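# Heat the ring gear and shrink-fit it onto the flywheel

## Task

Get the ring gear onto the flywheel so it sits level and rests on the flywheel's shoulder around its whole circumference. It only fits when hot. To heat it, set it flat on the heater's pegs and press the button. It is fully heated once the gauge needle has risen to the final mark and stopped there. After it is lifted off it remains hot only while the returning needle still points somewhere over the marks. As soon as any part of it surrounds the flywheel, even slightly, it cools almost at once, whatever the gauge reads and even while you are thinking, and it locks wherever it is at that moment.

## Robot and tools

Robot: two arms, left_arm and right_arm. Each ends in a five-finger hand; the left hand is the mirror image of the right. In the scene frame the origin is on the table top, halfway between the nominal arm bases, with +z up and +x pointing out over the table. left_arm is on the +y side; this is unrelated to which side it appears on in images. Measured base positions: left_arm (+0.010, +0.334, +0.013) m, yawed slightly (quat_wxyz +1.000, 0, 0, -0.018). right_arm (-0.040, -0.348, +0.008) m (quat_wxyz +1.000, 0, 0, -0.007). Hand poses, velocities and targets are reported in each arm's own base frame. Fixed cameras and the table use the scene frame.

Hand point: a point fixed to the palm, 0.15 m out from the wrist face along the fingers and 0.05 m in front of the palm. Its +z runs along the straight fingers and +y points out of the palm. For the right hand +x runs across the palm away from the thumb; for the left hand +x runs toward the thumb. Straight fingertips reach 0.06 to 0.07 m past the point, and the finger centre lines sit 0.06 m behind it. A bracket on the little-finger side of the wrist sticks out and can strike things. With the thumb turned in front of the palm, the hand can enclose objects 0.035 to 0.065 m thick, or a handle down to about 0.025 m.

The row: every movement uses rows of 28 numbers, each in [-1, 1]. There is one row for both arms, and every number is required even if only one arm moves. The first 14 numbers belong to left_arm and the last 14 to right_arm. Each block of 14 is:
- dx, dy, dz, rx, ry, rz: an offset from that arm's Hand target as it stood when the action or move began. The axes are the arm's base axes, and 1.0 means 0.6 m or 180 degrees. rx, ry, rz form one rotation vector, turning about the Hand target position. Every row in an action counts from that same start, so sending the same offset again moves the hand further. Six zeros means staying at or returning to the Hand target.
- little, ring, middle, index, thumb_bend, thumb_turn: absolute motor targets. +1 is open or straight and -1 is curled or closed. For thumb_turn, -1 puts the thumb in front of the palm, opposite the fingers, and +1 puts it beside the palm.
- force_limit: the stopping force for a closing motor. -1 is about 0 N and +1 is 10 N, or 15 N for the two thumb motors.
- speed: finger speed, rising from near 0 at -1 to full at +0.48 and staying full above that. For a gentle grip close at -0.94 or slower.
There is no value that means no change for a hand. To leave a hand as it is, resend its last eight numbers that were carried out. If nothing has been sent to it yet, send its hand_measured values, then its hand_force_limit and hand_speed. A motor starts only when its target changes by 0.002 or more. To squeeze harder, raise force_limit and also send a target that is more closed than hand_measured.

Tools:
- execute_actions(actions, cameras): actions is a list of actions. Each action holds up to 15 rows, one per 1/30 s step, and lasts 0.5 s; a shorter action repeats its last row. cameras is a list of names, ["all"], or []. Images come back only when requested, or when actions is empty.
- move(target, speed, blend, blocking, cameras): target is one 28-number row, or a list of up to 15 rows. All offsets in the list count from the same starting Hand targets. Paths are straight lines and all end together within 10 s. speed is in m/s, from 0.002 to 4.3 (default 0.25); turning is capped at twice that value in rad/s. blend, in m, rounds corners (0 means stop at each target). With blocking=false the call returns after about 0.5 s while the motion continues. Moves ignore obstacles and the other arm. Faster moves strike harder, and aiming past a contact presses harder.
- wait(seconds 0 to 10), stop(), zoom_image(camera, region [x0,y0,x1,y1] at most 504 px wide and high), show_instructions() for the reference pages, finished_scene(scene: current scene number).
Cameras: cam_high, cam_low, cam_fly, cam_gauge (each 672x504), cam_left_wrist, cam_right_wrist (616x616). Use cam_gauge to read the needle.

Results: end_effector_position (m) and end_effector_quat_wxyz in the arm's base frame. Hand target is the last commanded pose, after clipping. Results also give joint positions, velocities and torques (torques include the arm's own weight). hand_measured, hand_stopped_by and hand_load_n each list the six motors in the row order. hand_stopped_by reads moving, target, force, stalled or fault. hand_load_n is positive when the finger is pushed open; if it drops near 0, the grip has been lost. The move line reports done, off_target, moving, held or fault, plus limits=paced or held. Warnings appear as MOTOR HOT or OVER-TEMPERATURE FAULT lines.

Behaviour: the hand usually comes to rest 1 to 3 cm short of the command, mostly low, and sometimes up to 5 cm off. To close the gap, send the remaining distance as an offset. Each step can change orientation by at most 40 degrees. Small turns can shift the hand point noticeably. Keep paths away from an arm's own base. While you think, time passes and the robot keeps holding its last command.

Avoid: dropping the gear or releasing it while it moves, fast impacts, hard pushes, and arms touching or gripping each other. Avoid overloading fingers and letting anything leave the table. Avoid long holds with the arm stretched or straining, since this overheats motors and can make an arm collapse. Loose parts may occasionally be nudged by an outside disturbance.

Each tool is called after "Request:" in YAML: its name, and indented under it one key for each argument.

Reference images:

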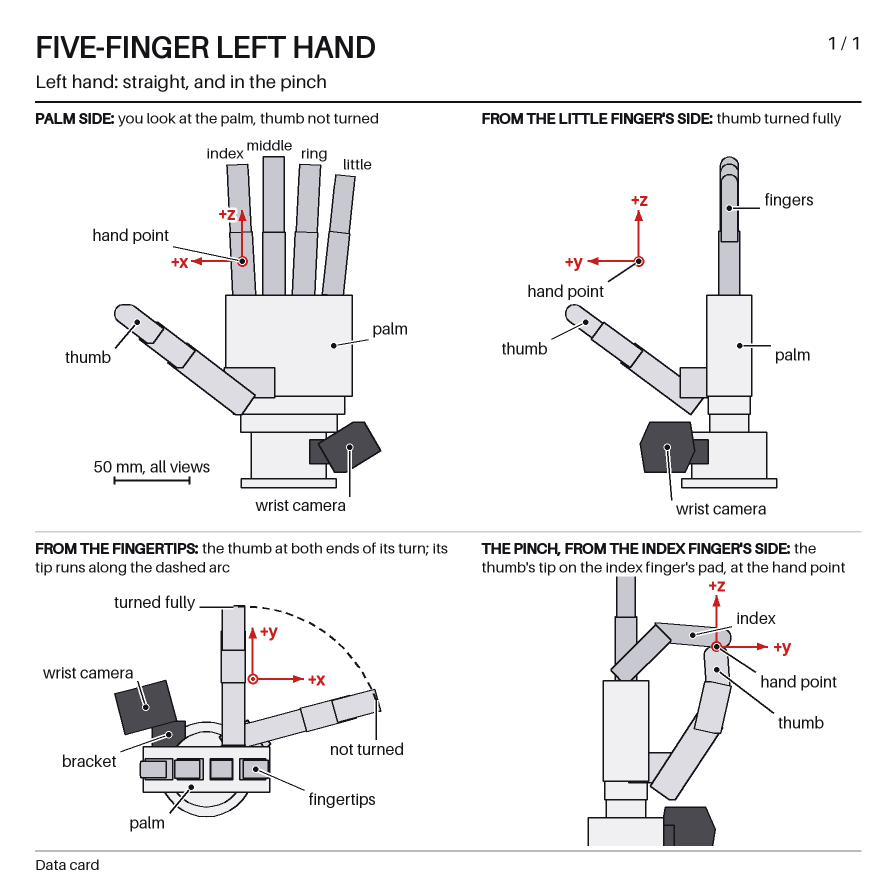

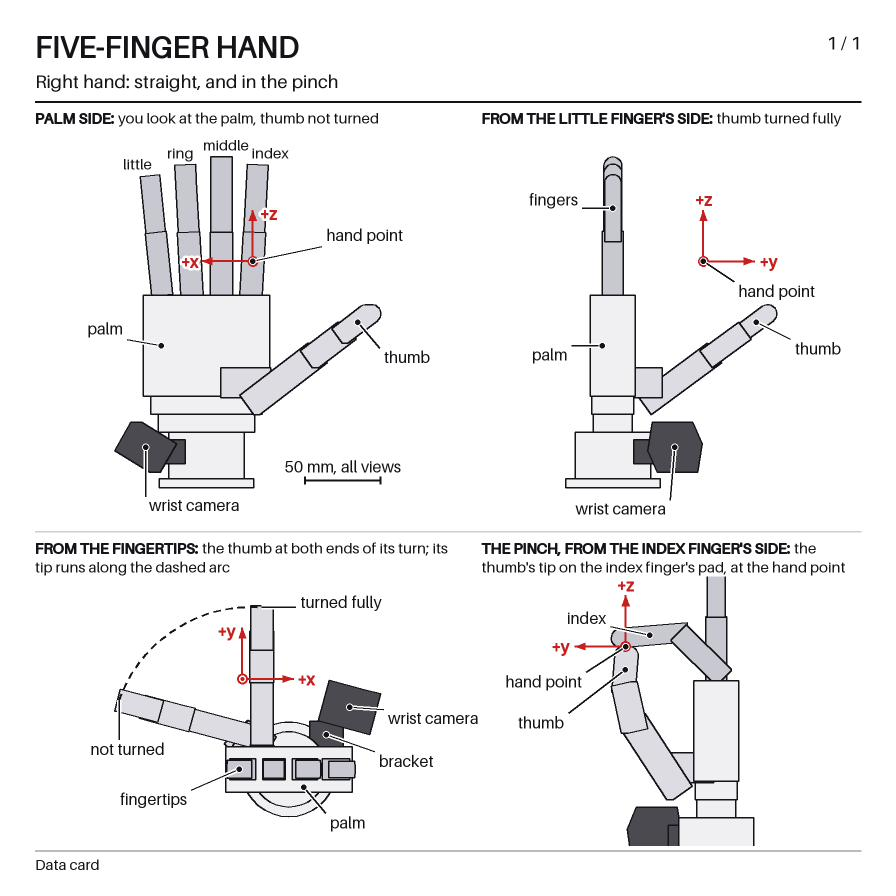

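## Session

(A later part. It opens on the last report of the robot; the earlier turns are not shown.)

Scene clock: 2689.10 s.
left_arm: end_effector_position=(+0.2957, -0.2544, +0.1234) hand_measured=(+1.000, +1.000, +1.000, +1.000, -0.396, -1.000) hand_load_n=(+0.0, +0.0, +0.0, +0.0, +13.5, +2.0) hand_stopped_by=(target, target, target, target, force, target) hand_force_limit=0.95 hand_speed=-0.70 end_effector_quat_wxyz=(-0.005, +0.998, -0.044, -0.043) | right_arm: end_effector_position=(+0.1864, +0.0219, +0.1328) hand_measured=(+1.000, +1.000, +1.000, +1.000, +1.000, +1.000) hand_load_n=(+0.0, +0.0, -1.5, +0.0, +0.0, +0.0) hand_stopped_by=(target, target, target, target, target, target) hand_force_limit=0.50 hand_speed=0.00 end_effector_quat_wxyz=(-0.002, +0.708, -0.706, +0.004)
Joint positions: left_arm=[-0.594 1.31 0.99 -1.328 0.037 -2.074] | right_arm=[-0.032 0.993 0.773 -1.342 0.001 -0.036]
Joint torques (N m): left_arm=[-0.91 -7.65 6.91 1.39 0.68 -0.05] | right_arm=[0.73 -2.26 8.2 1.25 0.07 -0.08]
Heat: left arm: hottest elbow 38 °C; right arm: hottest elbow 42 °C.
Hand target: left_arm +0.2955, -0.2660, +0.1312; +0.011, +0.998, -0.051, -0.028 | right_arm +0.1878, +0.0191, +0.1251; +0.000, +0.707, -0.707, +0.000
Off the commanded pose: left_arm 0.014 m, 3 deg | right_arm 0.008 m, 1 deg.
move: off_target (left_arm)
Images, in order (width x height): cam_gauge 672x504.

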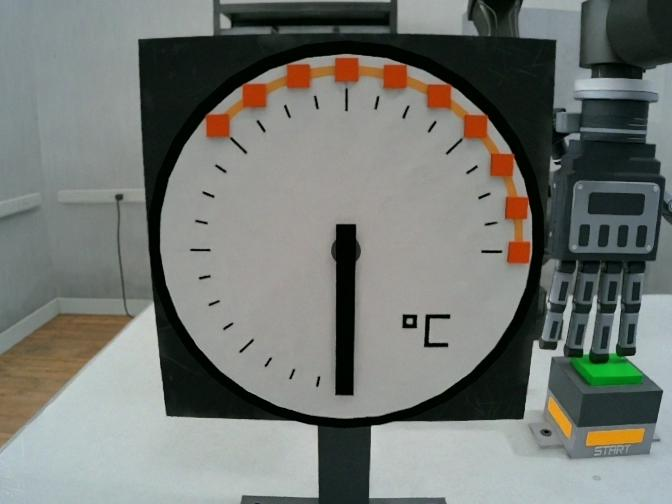

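Request:
move:
  target:
    - [0,0,0,0,0,0,1,1,1,1,-0.72,-1,0.95,-0.7,0,0,0.0833,0,0,0,1,1,1,1,1,1,0.5,0.0]
    - [0,0,0,0,0,0,1,1,1,1,-0.72,-1,0.95,-0.7,0.0203,0.0682,0.15,0.0152,-0.0035,-0.4517,1,1,1,1,1,1,0.5,0.0]
    - [0,0,0,0,0,0,1,1,1,1,-0.72,-1,0.95,-0.7,0.1953,0.2348,0.0415,0.0152,-0.0035,-0.4517,1,1,1,1,0.5,1,0.5,0.0]
    - [0,0,0,0,0,0,1,1,1,1,-0.72,-1,0.95,-0.7,0.217,0.3015,-0.0168,0.0152,-0.0035,-0.4517,1,1,1,1,0.5,1,0.5,0.0]
    - [0,0,0,0,0,0,1,1,1,1,-0.72,-1,0.95,-0.7,0.2295,0.3823,0.0415,0.0152,-0.0035,-0.4517,1,1,1,1,0.5,1,0.5,0.0]
  speed: [0.1,0.2,0.2,0.12,0.06]
  blend: [0.02,0.03,0.02,0.0,0]
  cameras: ["cam_fly","cam_gauge","cam_right_wrist"]

Request:
zoom_image:
  camera: "cam_right_wrist"
  region: [180, 160, 400, 380]

Request:
zoom_image:
  camera: "cam_fly"
  region: [150, 0, 510, 120]

Scene clock: 2719.30 s.
left_arm: end_effector_position=(+0.2957, -0.2544, +0.1234) hand_measured=(+1.000, +1.000, +1.000, +1.000, -0.396, -1.000) hand_load_n=(+0.0, +0.0, +0.0, +0.0, +14.0, +2.0) hand_stopped_by=(target, target, target, target, force, target) hand_force_limit=0.95 hand_speed=-0.70 end_effector_quat_wxyz=(-0.005, +0.998, -0.044, -0.043) | right_arm: end_effector_position=(+0.3090, +0.2350, +0.1301) hand_measured=(+1.000, +1.000, +1.000, +1.000, +0.500, +1.000) hand_load_n=(+0.0, +0.0, +0.0, +0.0, +0.0, +0.0) hand_stopped_by=(target, target, target, target, target, target) hand_force_limit=0.50 hand_speed=0.00 end_effector_quat_wxyz=(+0.000, -0.075, +0.997, +0.005)
Joint positions: left_arm=[-0.594 1.31 0.99 -1.328 0.037 -2.074] | right_arm=[0.533 1.254 0.951 -1.263 -0.009 1.954]
Joint torques (N m): left_arm=[-0.91 -7.77 6.94 1.39 0.68 -0.05] | right_arm=[2.49 -5.66 14.45 -0.01 0.25 0.09]
Heat: left arm: hottest elbow 37 °C; right arm: hottest elbow 42 °C.
Hand target: left_arm +0.2955, -0.2660, +0.1312; +0.011, +0.998, -0.051, -0.028 | right_arm +0.3254, +0.2484, +0.1498; +0.019, -0.075, +0.997, +0.012
Off the commanded pose: left_arm 0.014 m, 3 deg | right_arm 0.029 m, 2 deg.
move: off_target (left_arm, right_arm); blend cut to 0 m at target 3; target 3's new numbers were sent with right_arm's hand 0.032 m and 3 deg from that target
Images, in order (width x height): cam_fly 672x504, cam_gauge 672x504, cam_right_wrist 616x616.

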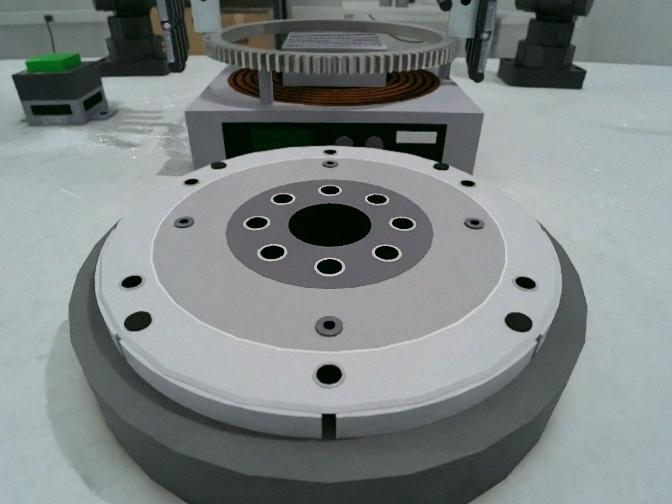

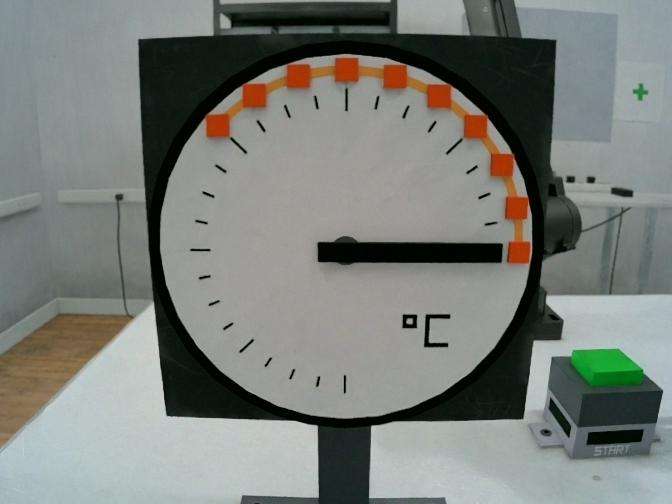

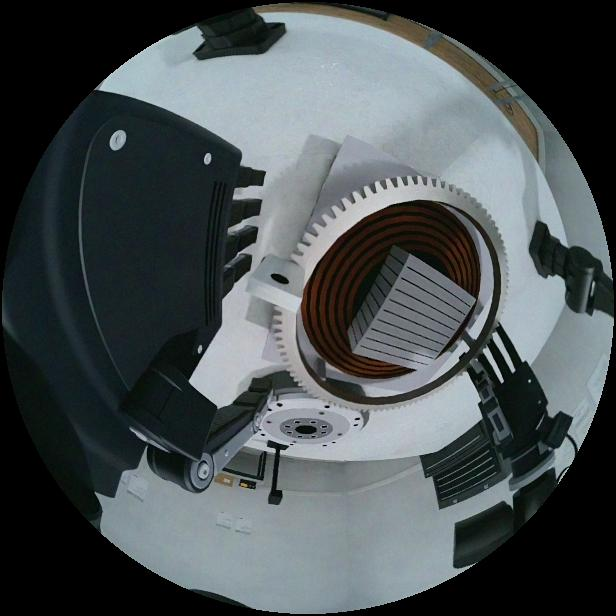

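Scaled by 2.291 from the camera's 616x616 image, which has a finer 880x880 frame.

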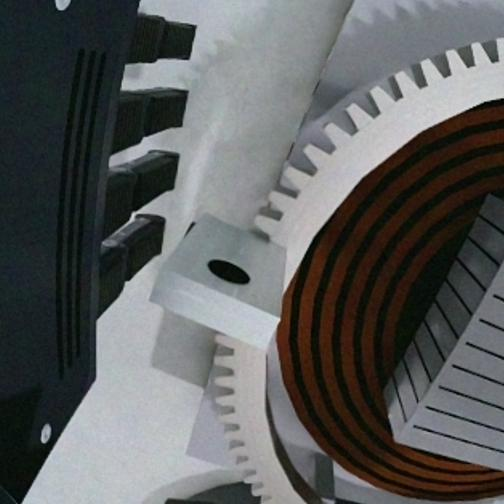

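Scaled by 1.400.

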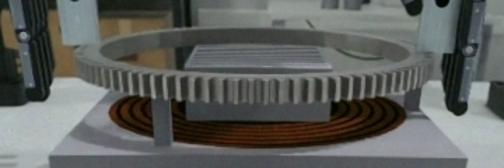

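Request:
move:
  target:
    - [0,0,0,0,0,0,1,1,1,1,-0.72,-1,0.95,-0.7,0.002,0.035,0,0,0,0,1,1,1,1,0.5,1,0.5,0.0]
    - [0,0,0,0,0,0,1,1,1,1,-0.72,-1,0.95,-0.7,0.002,0.035,0,0,0,0,1,1,1,1,0.5,-1,0.5,0.0]
  speed: 0.06
  cameras: ["cam_fly","cam_gauge","cam_right_wrist"]

Request:
zoom_image:
  camera: "cam_right_wrist"
  region: [180, 160, 400, 380]

Request:
zoom_image:
  camera: "cam_fly"
  region: [170, 0, 290, 100]

Scene clock: 2735.33 s.
left_arm: end_effector_position=(+0.2957, -0.2544, +0.1234) hand_measured=(+1.000, +1.000, +1.000, +1.000, -0.396, -1.000) hand_load_n=(+0.0, +0.0, +0.0, +0.0, +13.5, +2.0) hand_stopped_by=(target, target, target, target, force, target) hand_force_limit=0.95 hand_speed=-0.70 end_effector_quat_wxyz=(-0.005, +0.998, -0.044, -0.043) | right_arm: end_effector_position=(+0.3097, +0.2527, +0.1294) hand_measured=(+1.000, +1.000, +1.000, +1.000, +0.500, -1.000) hand_load_n=(+0.0, +0.0, +0.0, -0.5, +0.0, +0.0) hand_stopped_by=(target, target, target, target, target, target) hand_force_limit=0.50 hand_speed=0.00 end_effector_quat_wxyz=(-0.001, -0.073, +0.997, +0.002)
Joint positions: left_arm=[-0.594 1.31 0.99 -1.328 0.037 -2.074] | right_arm=[0.579 1.285 0.978 -1.264 -0.005 2.004]
Joint torques (N m): left_arm=[-0.85 -7.71 6.93 1.39 0.67 -0.04] | right_arm=[2.96 -6.3 14.58 0.12 0.15 0.05]
Heat: left arm: hottest elbow 37 °C; right arm: hottest elbow 42 °C.
Hand target: left_arm +0.2955, -0.2660, +0.1312; +0.011, +0.998, -0.051, -0.028 | right_arm +0.3265, +0.2695, +0.1499; +0.019, -0.076, +0.997, +0.012
Off the commanded pose: left_arm 0.014 m, 3 deg | right_arm 0.031 m, 3 deg.
move: off_target (left_arm, right_arm); target 2's new numbers were sent with right_arm's hand 0.031 m and 3 deg from that target
Images, in order (width x height): cam_fly 672x504, cam_gauge 672x504, cam_right_wrist 616x616.

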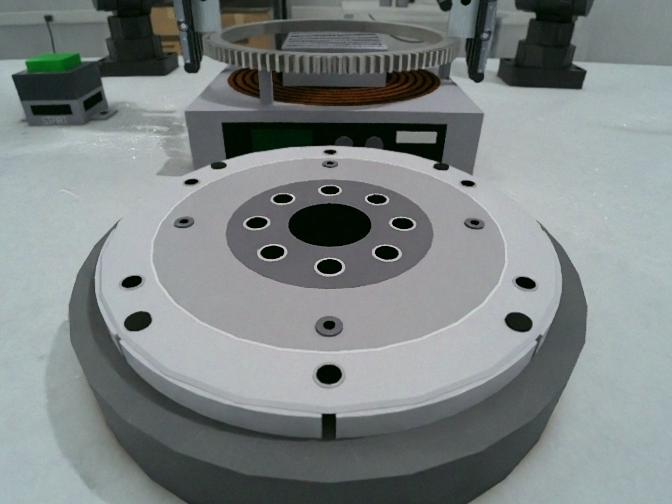

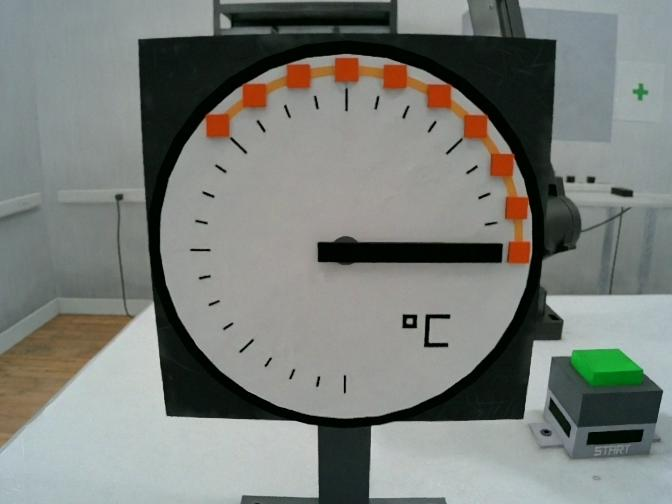

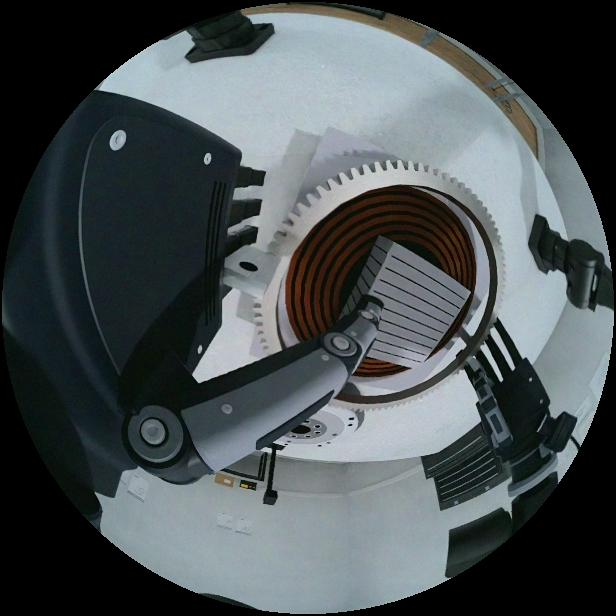

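Scaled by 2.291 from the camera's 616x616 image, which has a finer 880x880 frame.

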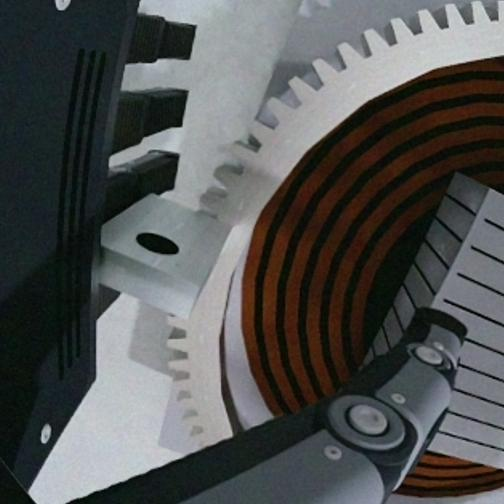

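Scaled by 4.200.

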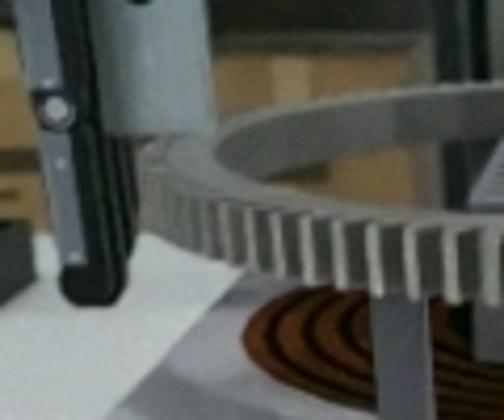

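Request:
move:
  target:
    - [0,0,0,0,0,0,1,1,1,1,-0.72,-1,0.95,-0.7,0,0,0,0,0,0,1,1,1,1,-0.8,-1,-0.4,-0.8]
  speed: 0.06
  cameras: ["cam_right_wrist"]

Request:
zoom_image:
  camera: "cam_right_wrist"
  region: [180, 160, 400, 380]

Scene clock: 2744.73 s.
left_arm: end_effector_position=(+0.2957, -0.2544, +0.1234) hand_measured=(+1.000, +1.000, +1.000, +1.000, -0.396, -1.000) hand_load_n=(+0.0, +0.0, +0.0, +0.0, +13.5, +2.0) hand_stopped_by=(target, target, target, target, force, target) hand_force_limit=0.95 hand_speed=-0.70 end_effector_quat_wxyz=(-0.005, +0.998, -0.044, -0.043) | right_arm: end_effector_position=(+0.3096, +0.2527, +0.1294) hand_measured=(+1.000, +1.000, +1.000, +1.000, -0.372, -1.000) hand_load_n=(+0.0, +0.0, +0.0, +0.0, +5.5, +0.5) hand_stopped_by=(target, target, target, target, force, target) hand_force_limit=-0.40 hand_speed=-0.80 end_effector_quat_wxyz=(-0.001, -0.073, +0.997, +0.002)
Joint positions: left_arm=[-0.594 1.31 0.99 -1.328 0.037 -2.074] | right_arm=[0.579 1.285 0.978 -1.264 -0.004 2.004]
Joint torques (N m): left_arm=[-0.79 -7.65 6.94 1.42 0.69 -0.04] | right_arm=[3.02 -6.24 14.58 0.09 0.11 0.07]
Heat: left arm: hottest elbow 37 °C; right arm: hottest elbow 43 °C.
Hand target: left_arm +0.2955, -0.2660, +0.1312; +0.011, +0.998, -0.051, -0.028 | right_arm +0.3266, +0.2694, +0.1500; +0.019, -0.076, +0.997, +0.012
Off the commanded pose: left_arm 0.014 m, 3 deg | right_arm 0.031 m, 3 deg.
move: off_target (left_arm, right_arm)
Images, in order (width x height): cam_right_wrist 616x616.

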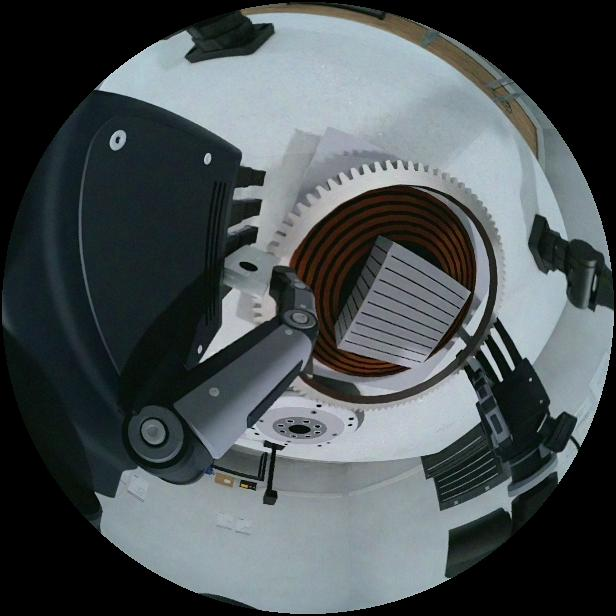

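Scaled by 2.291 from the camera's 616x616 image, which has a finer 880x880 frame.

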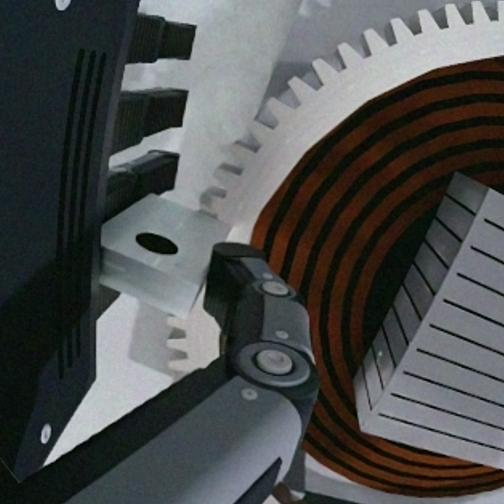

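Request:
execute_actions:
  actions:
    - [[0,0,0,0,0,0,1,1,1,1,-0.70,-1,0.95,-0.7,0,0,0,0,0,0,1,1,1,1,-0.72,-1,0.95,-0.7]]
    - [[0,0,0,0,0,0,1,1,1,1,-0.70,-1,0.95,-0.7,0,0,0,0,0,0,1,1,1,1,-0.72,-1,0.95,-0.7]]
  cameras: []

Request:
move:
  target:
    - [0.025,0,0.07,-0.003,-0.0083,0,1,1,1,1,-0.70,-1,0.95,-0.7,0.012,0,0.07,0.006,-0.0124,0,1,1,1,1,-0.72,-1,0.95,-0.7]
  speed: 0.05
  cameras: ["cam_fly","cam_gauge"]

Request:
zoom_image:
  camera: "cam_fly"
  region: [150, 0, 510, 120]

Scene clock: 2794.83 s.
left_arm: end_effector_position=(+0.2957, -0.2544, +0.1234) hand_measured=(+1.000, +1.000, +1.000, +1.000, -0.400, -1.000) hand_load_n=(+0.0, +0.0, +0.0, +0.0, +16.0, +2.0) hand_stopped_by=(target, target, target, target, force, target) hand_force_limit=0.95 hand_speed=-0.70 end_effector_quat_wxyz=(-0.005, +0.998, -0.044, -0.043) | right_arm: end_effector_position=(+0.3096, +0.2529, +0.1294) hand_measured=(+1.000, +1.000, +1.000, +1.000, -0.402, -1.000) hand_load_n=(+0.0, +0.0, +0.5, +0.0, +14.5, +2.0) hand_stopped_by=(target, target, target, target, force, target) hand_force_limit=0.95 hand_speed=-0.70 end_effector_quat_wxyz=(-0.001, -0.073, +0.997, +0.001)
Joint positions: left_arm=[-0.594 1.31 0.99 -1.328 0.037 -2.074] | right_arm=[0.58 1.286 0.978 -1.264 -0.004 2.004]
Joint torques (N m): left_arm=[-1.08 -7.65 6.91 1.37 0.68 -0.06] | right_arm=[2.73 -6.3 14.56 0.2 0.07 0.07]
Heat: left arm: hottest elbow 36 °C; right arm: hottest elbow 46 °C.
Hand target: left_arm +0.2955, -0.2660, +0.1312; +0.011, +0.998, -0.051, -0.028 | right_arm +0.3266, +0.2695, +0.1500; +0.019, -0.076, +0.997, +0.012
Off the commanded pose: left_arm 0.014 m, 3 deg | right_arm 0.031 m, 3 deg.
Step readings (end_effector_position of left_arm | right_arm):
0: (+0.2957, -0.2544, +0.1234) | (+0.3096, +0.2527, +0.1294)
1: (+0.2957, -0.2544, +0.1234) | (+0.3096, +0.2527, +0.1294)
2: (+0.2957, -0.2544, +0.1234) | (+0.3096, +0.2527, +0.1294)
4: (+0.2957, -0.2544, +0.1234) | (+0.3095, +0.2529, +0.1293)
8: (+0.2957, -0.2544, +0.1234) | (+0.3096, +0.2529, +0.1294)
15: (+0.2957, -0.2544, +0.1234) | (+0.3096, +0.2529, +0.1294)
16: (+0.2957, -0.2544, +0.1234) | (+0.3096, +0.2529, +0.1294)
17: (+0.2957, -0.2544, +0.1234) | (+0.3096, +0.2529, +0.1294)
19: (+0.2957, -0.2544, +0.1234) | (+0.3096, +0.2529, +0.1294)
23: (+0.2957, -0.2544, +0.1234) | (+0.3096, +0.2529, +0.1294)
30: (+0.2957, -0.2544, +0.1234) | (+0.3096, +0.2529, +0.1294)
No camera images: "cameras" was empty.

Scene clock: 2796.27 s.
left_arm: end_effector_position=(+0.2916, -0.2544, +0.1325) hand_measured=(+1.000, +1.000, +1.000, +1.000, -0.400, -1.000) hand_load_n=(-0.5, +0.0, +0.0, +0.0, +16.5, +3.0) hand_stopped_by=(target, target, target, target, force, target) hand_force_limit=0.95 hand_speed=-0.70 end_effector_quat_wxyz=(-0.006, +0.998, -0.045, -0.052) | right_arm: end_effector_position=(+0.3061, +0.2503, +0.1396) hand_measured=(+1.000, +1.000, +1.000, +1.000, -0.402, -1.000) hand_load_n=(+0.0, -0.5, +0.0, +0.0, +14.5, +2.5) hand_stopped_by=(target, target, target, target, force, target) hand_force_limit=0.95 hand_speed=-0.70 end_effector_quat_wxyz=(-0.013, -0.073, +0.997, -0.007)
Joint positions: left_arm=[-0.596 1.305 1.011 -1.371 0.044 -2.074] | right_arm=[0.58 1.286 1.01 -1.325 -0.002 2.004]
Joint torques (N m): left_arm=[0.73 -8.7 12.51 -0.25 -0.01 0.15] | right_arm=[2.43 -9.52 17.58 -0.13 0.27 -0.02]
Heat: left arm: hottest elbow 37 °C; right arm: hottest elbow 46 °C.
Hand target: left_arm +0.3107, -0.2660, +0.1733; +0.015, +0.998, -0.051, -0.015 | right_arm +0.3337, +0.2695, +0.1919; +0.039, -0.076, +0.996, +0.020
Off the commanded pose: left_arm 0.046 m, 5 deg | right_arm 0.062 m, 7 deg.
move: off_target (left_arm, right_arm)
Images, in order (width x height): cam_fly 672x504, cam_gauge 672x504.

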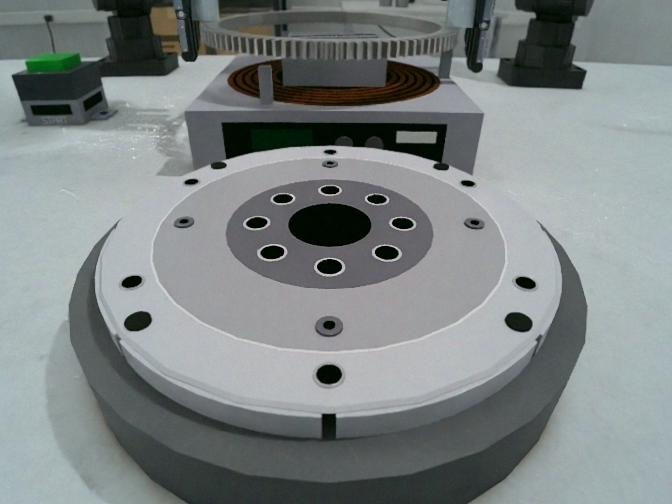

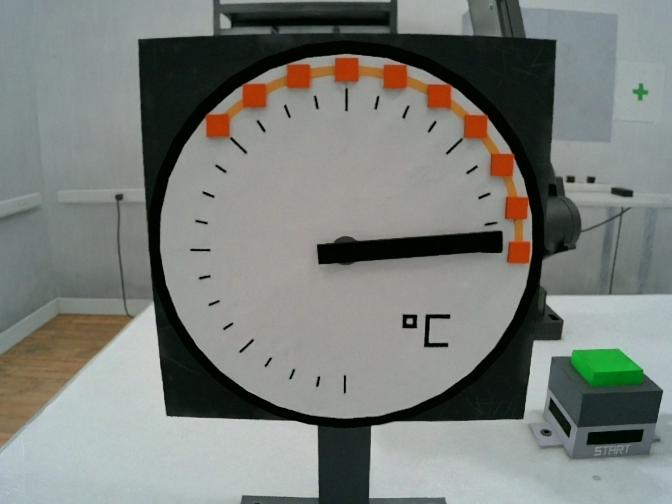

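Scaled by 1.400.

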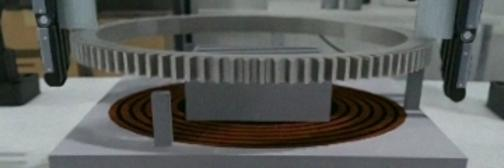

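Request:
move:
  target:
    - [0.0,0,0.0667,0,0,0,1,1,1,1,-0.70,-1,0.95,-0.7,0.0,0,0.0667,0,0,0,1,1,1,1,-0.72,-1,0.95,-0.7]
    - [0.25,0,0.08,0,0,0,1,1,1,1,-0.70,-1,0.95,-0.7,0.25,0,0.08,0,0,0,1,1,1,1,-0.72,-1,0.95,-0.7]
  speed: 0.1
  blend: [0.02,0]
  cameras: ["cam_fly","cam_gauge","cam_high"]

Request:
zoom_image:
  camera: "cam_high"
  region: [240, 75, 400, 275]

Scene clock: 2804.57 s.
left_arm: end_effector_position=(+0.4419, -0.2509, +0.1833) hand_measured=(+1.000, +1.000, +1.000, +1.000, -0.400, -1.000) hand_load_n=(+0.0, +0.0, +0.5, +0.0, +15.5, +3.0) hand_stopped_by=(target, target, target, target, force, target) hand_force_limit=0.95 hand_speed=-0.70 end_effector_quat_wxyz=(-0.005, +0.998, -0.040, -0.049) | right_arm: end_effector_position=(+0.4557, +0.2528, +0.1880) hand_measured=(+1.000, +1.000, +1.000, +1.000, -0.402, -1.000) hand_load_n=(+0.0, +0.0, +0.0, +0.0, +14.0, +2.0) hand_stopped_by=(target, target, target, target, force, target) hand_force_limit=0.95 hand_speed=-0.70 end_effector_quat_wxyz=(-0.013, -0.069, +0.998, -0.005)
Joint positions: left_arm=[-0.413 1.608 1.469 -1.526 0.027 -1.903] | right_arm=[0.412 1.603 1.473 -1.469 0 1.844]
Joint torques (N m): left_arm=[0.15 -11.34 13.55 -0.06 0.64 0.19] | right_arm=[1.73 -13.22 18.45 0.2 -0.45 -0.12]
Heat: left arm: hottest elbow 38 °C; right arm: hottest elbow 48 °C.
Hand target: left_arm +0.4607, -0.2661, +0.2213; +0.015, +0.998, -0.051, -0.014 | right_arm +0.4838, +0.2694, +0.2398; +0.039, -0.076, +0.996, +0.020
Off the commanded pose: left_arm 0.045 m, 5 deg | right_arm 0.061 m, 7 deg.
move: off_target (left_arm, right_arm)
Images, in order (width x height): cam_high 672x504, cam_fly 672x504, cam_gauge 672x504.

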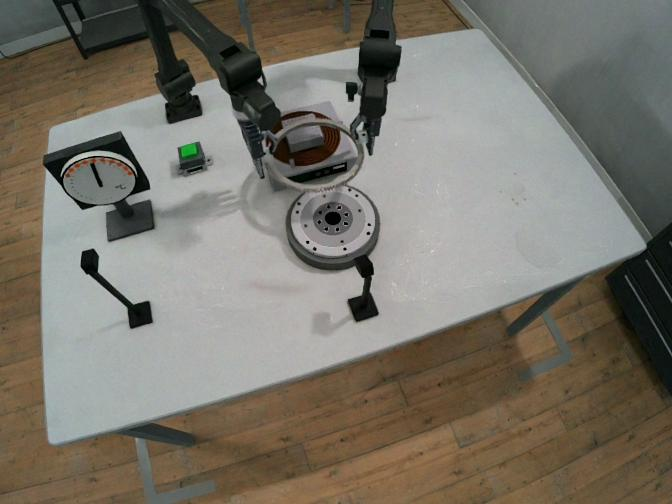

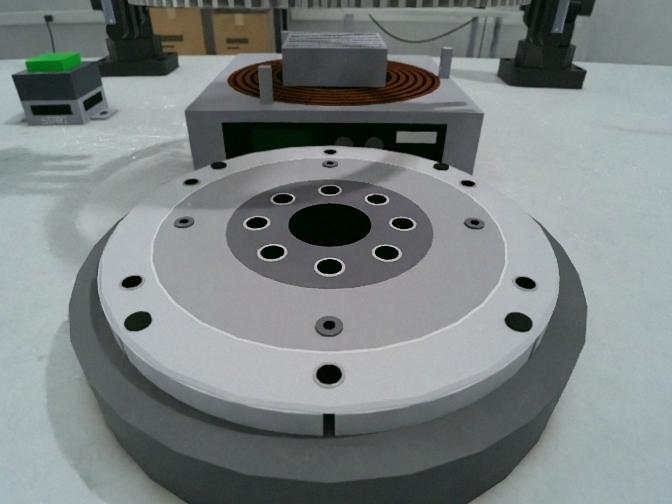

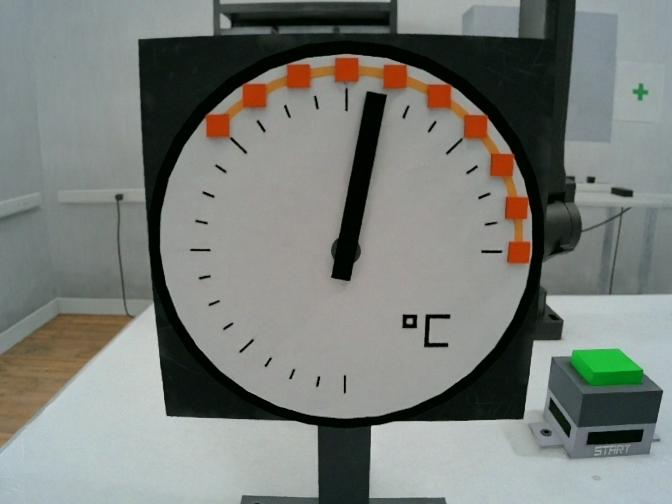

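Scaled by 2.520.

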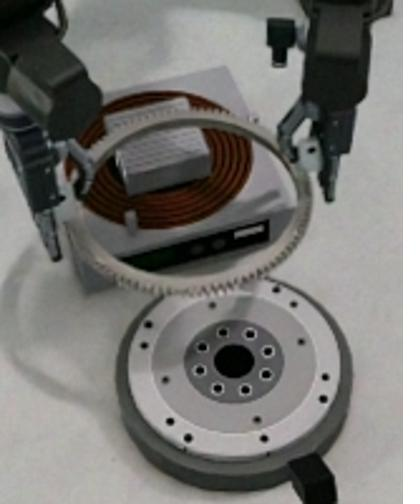

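Request:
move:
  target:
    - [0.2167,0,0.0,0,0,0,1,1,1,1,-0.70,-1,0.95,-0.7,0.2167,0,0.0,0,0,0,1,1,1,1,-0.72,-1,0.95,-0.7]
  speed: 0.1
  cameras: ["cam_fly","cam_gauge","cam_high","cam_left_wrist","cam_right_wrist"]

Request:
zoom_image:
  camera: "cam_high"
  region: [240, 75, 400, 275]

Scene clock: 2817.33 s.
left_arm: end_effector_position=(+0.5757, -0.2487, +0.1782) hand_measured=(+1.000, +1.000, +1.000, +1.000, -0.400, -1.000) hand_load_n=(+0.0, +0.0, +0.5, +0.0, +15.5, +2.5) hand_stopped_by=(target, target, target, target, force, target) hand_force_limit=0.95 hand_speed=-0.70 end_effector_quat_wxyz=(-0.004, +0.998, -0.037, -0.053) | right_arm: end_effector_position=(+0.5906, +0.2527, +0.1840) hand_measured=(+1.000, +1.000, +1.000, +1.000, -0.402, -1.000) hand_load_n=(+0.0, +0.0, +0.0, +0.0, +14.0, +1.5) hand_stopped_by=(target, target, target, target, force, target) hand_force_limit=0.95 hand_speed=-0.70 end_effector_quat_wxyz=(-0.016, -0.067, +0.998, -0.002)
Joint positions: left_arm=[-0.319 1.954 1.933 -1.654 0.022 -1.814] | right_arm=[0.32 1.952 1.942 -1.594 -0.004 1.757]
Joint torques (N m): left_arm=[-0.38 -16.32 13.78 -0.14 0.78 0.17] | right_arm=[2.26 -18.78 18.3 0.18 -0.67 -0.12]
Heat: left arm: hottest elbow 42 °C; right arm: hottest elbow 48 °C.
Hand target: left_arm +0.5906, -0.2659, +0.2210; +0.015, +0.998, -0.051, -0.015 | right_arm +0.6137, +0.2696, +0.2398; +0.039, -0.076, +0.996, +0.020
Off the commanded pose: left_arm 0.049 m, 5 deg | right_arm 0.063 m, 7 deg.
move: off_target (left_arm, right_arm)
Images, in order (width x height): cam_high 672x504, cam_fly 672x504, cam_gauge 672x504, cam_left_wrist 616x616, cam_right_wrist 616x616.

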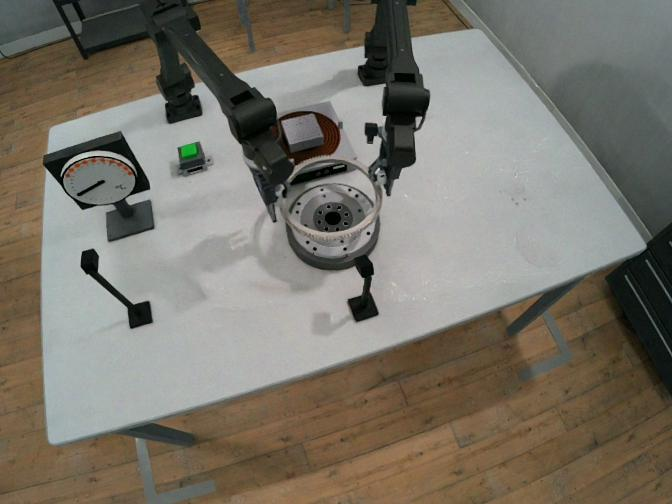

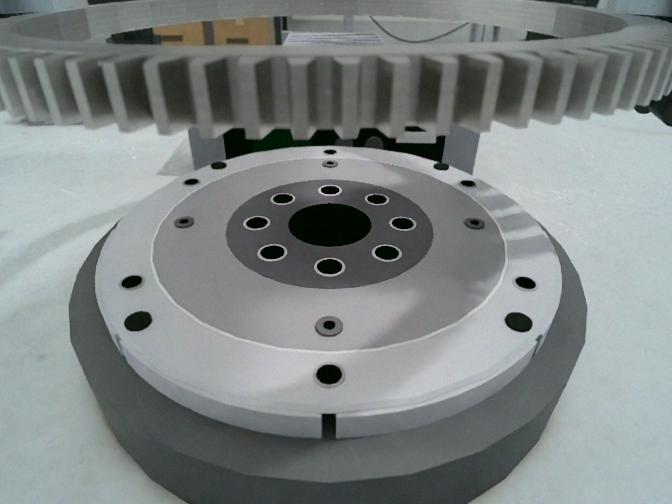

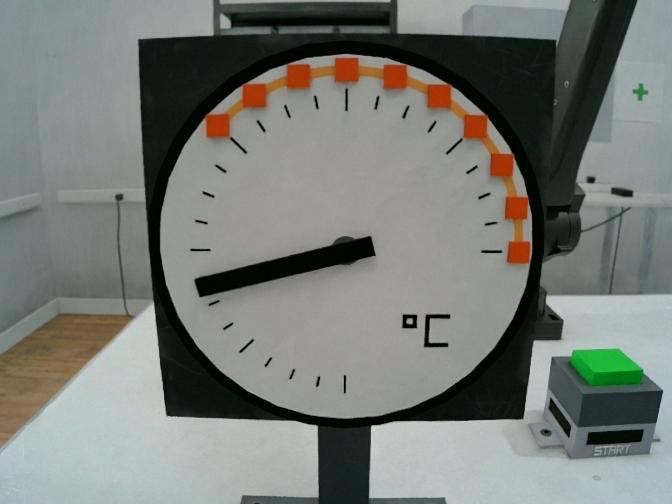

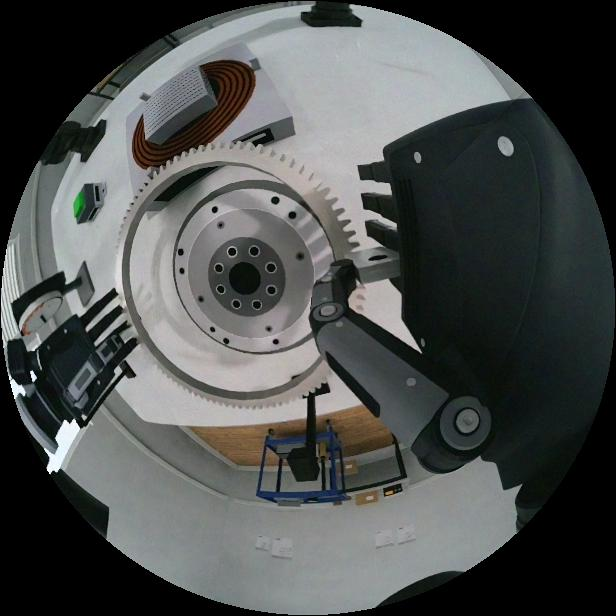

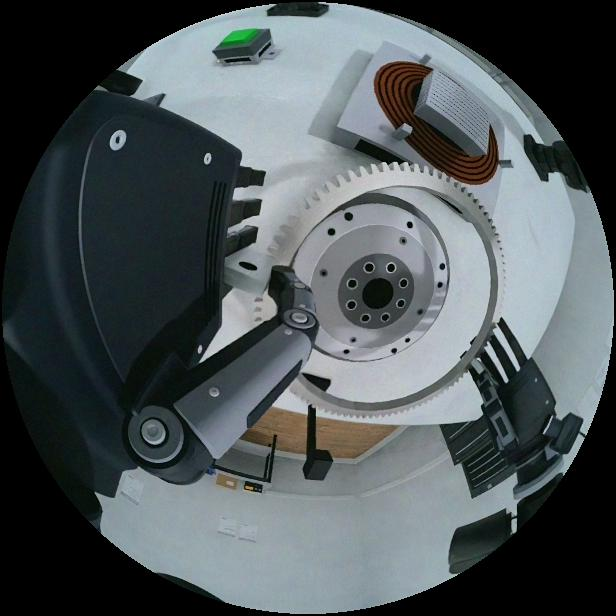

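Scaled by 2.520.

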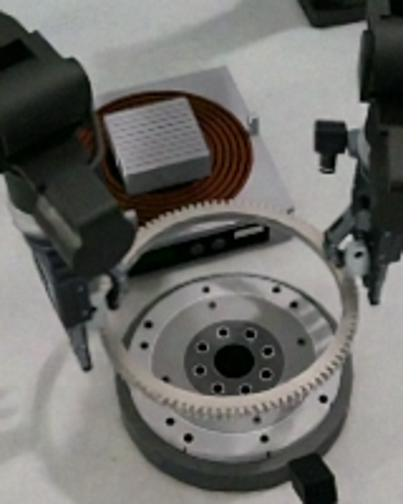

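Request:
move:
  target:
    - [-0.012,0,-0.12,0,0,0,1,1,1,1,-0.70,-1,0.95,-0.7,-0.012,0,-0.12,0,0,0,1,1,1,1,-0.72,-1,0.95,-0.7]
  speed: 0.08
  cameras: ["cam_fly","cam_high","cam_left_wrist","cam_right_wrist"]

Request:
zoom_image:
  camera: "cam_high"
  region: [260, 140, 410, 290]

Request:
zoom_image:
  camera: "cam_left_wrist"
  region: [90, 120, 390, 420]

Request:
zoom_image:
  camera: "cam_right_wrist"
  region: [230, 140, 530, 440]

Scene clock: 2848.03 s.
left_arm: end_effector_position=(+0.5828, -0.2488, +0.1314) hand_measured=(+1.000, +1.000, +1.000, +1.000, -0.400, -1.000) hand_load_n=(+0.0, +0.0, +0.5, +0.0, +15.5, +3.0) hand_stopped_by=(target, target, target, target, force, target) hand_force_limit=0.95 hand_speed=-0.70 end_effector_quat_wxyz=(+0.002, +0.999, -0.036, -0.034) | right_arm: end_effector_position=(+0.6009, +0.2532, +0.1389) hand_measured=(+1.000, +1.000, +1.000, +1.000, -0.402, -1.000) hand_load_n=(+0.0, +0.0, +0.0, +0.0, +14.0, +1.0) hand_stopped_by=(target, target, target, target, force, target) hand_force_limit=0.95 hand_speed=-0.70 end_effector_quat_wxyz=(+0.006, -0.066, +0.998, +0.004)
Joint positions: left_arm=[-0.315 1.954 1.808 -1.49 0.023 -1.814] | right_arm=[0.316 1.953 1.82 -1.424 -0.005 1.755]
Joint torques (N m): left_arm=[-0.91 -16.79 8.09 0.99 0.76 0.14] | right_arm=[3.49 -19.08 11.04 1.31 -0.58 -0.06]
Heat: left arm: hottest elbow 48 °C; right arm: hottest elbow 53 °C.
Hand target: left_arm +0.5833, -0.2661, +0.1491; +0.015, +0.998, -0.052, -0.015 | right_arm +0.6066, +0.2694, +0.1679; +0.039, -0.076, +0.996, +0.020
Off the commanded pose: left_arm 0.025 m, 3 deg | right_arm 0.034 m, 4 deg.
move: off_target (left_arm, right_arm)
Images, in order (width x height): cam_high 672x504, cam_fly 672x504, cam_left_wrist 616x616, cam_right_wrist 616x616.

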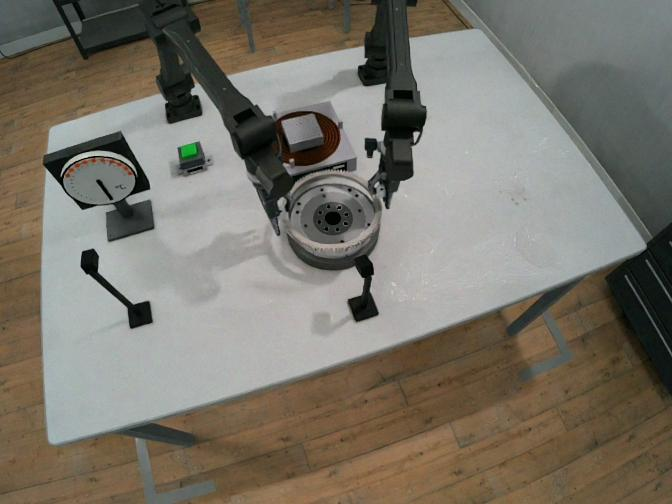

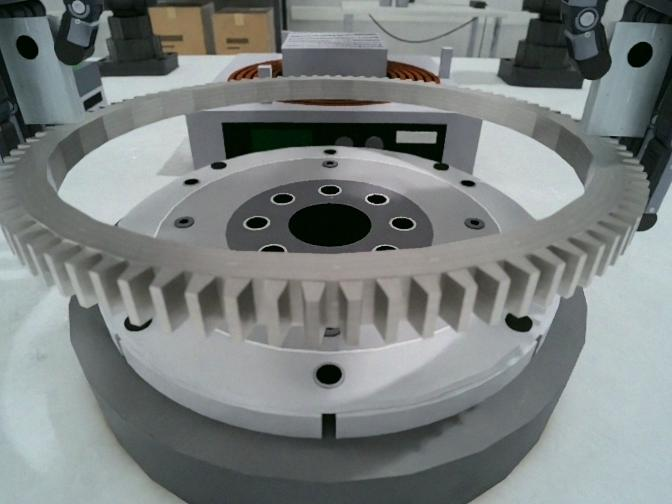

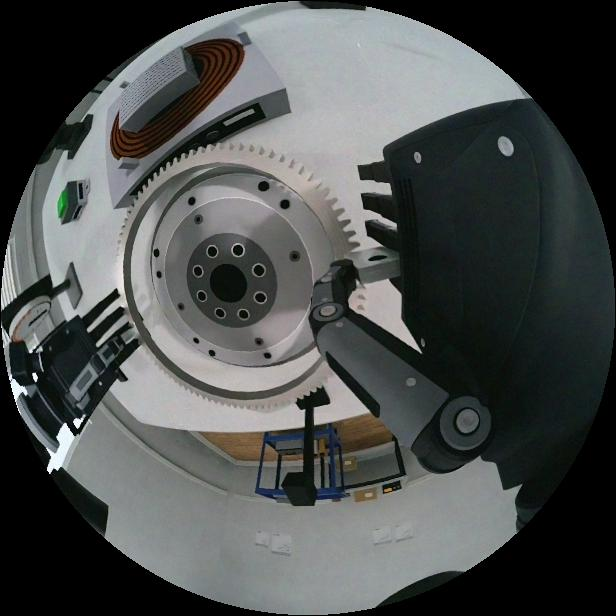

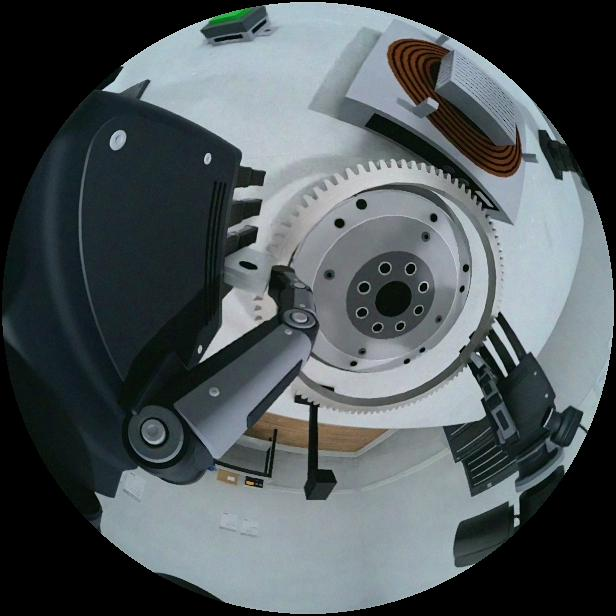

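Scaled by 3.360.

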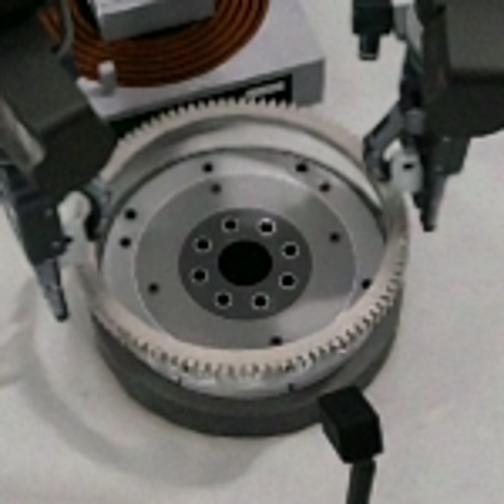

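Scaled by 1.680 from the camera's 616x616 image, which has a finer 880x880 frame.

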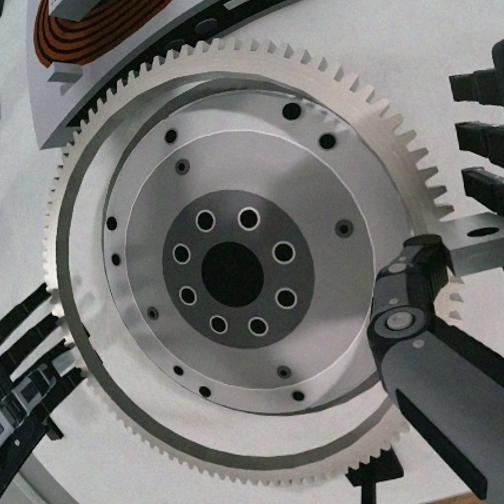

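Scaled by 1.680 from the camera's 616x616 image, which has a finer 880x880 frame.

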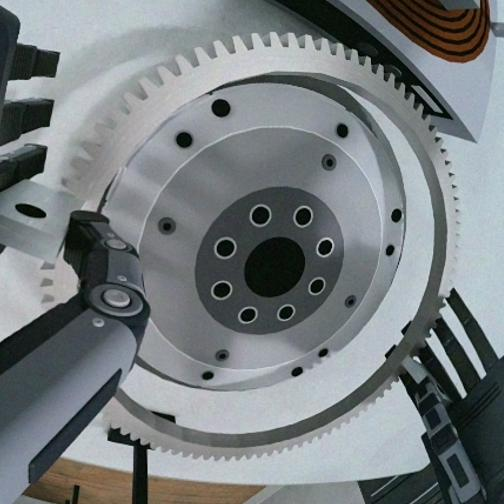

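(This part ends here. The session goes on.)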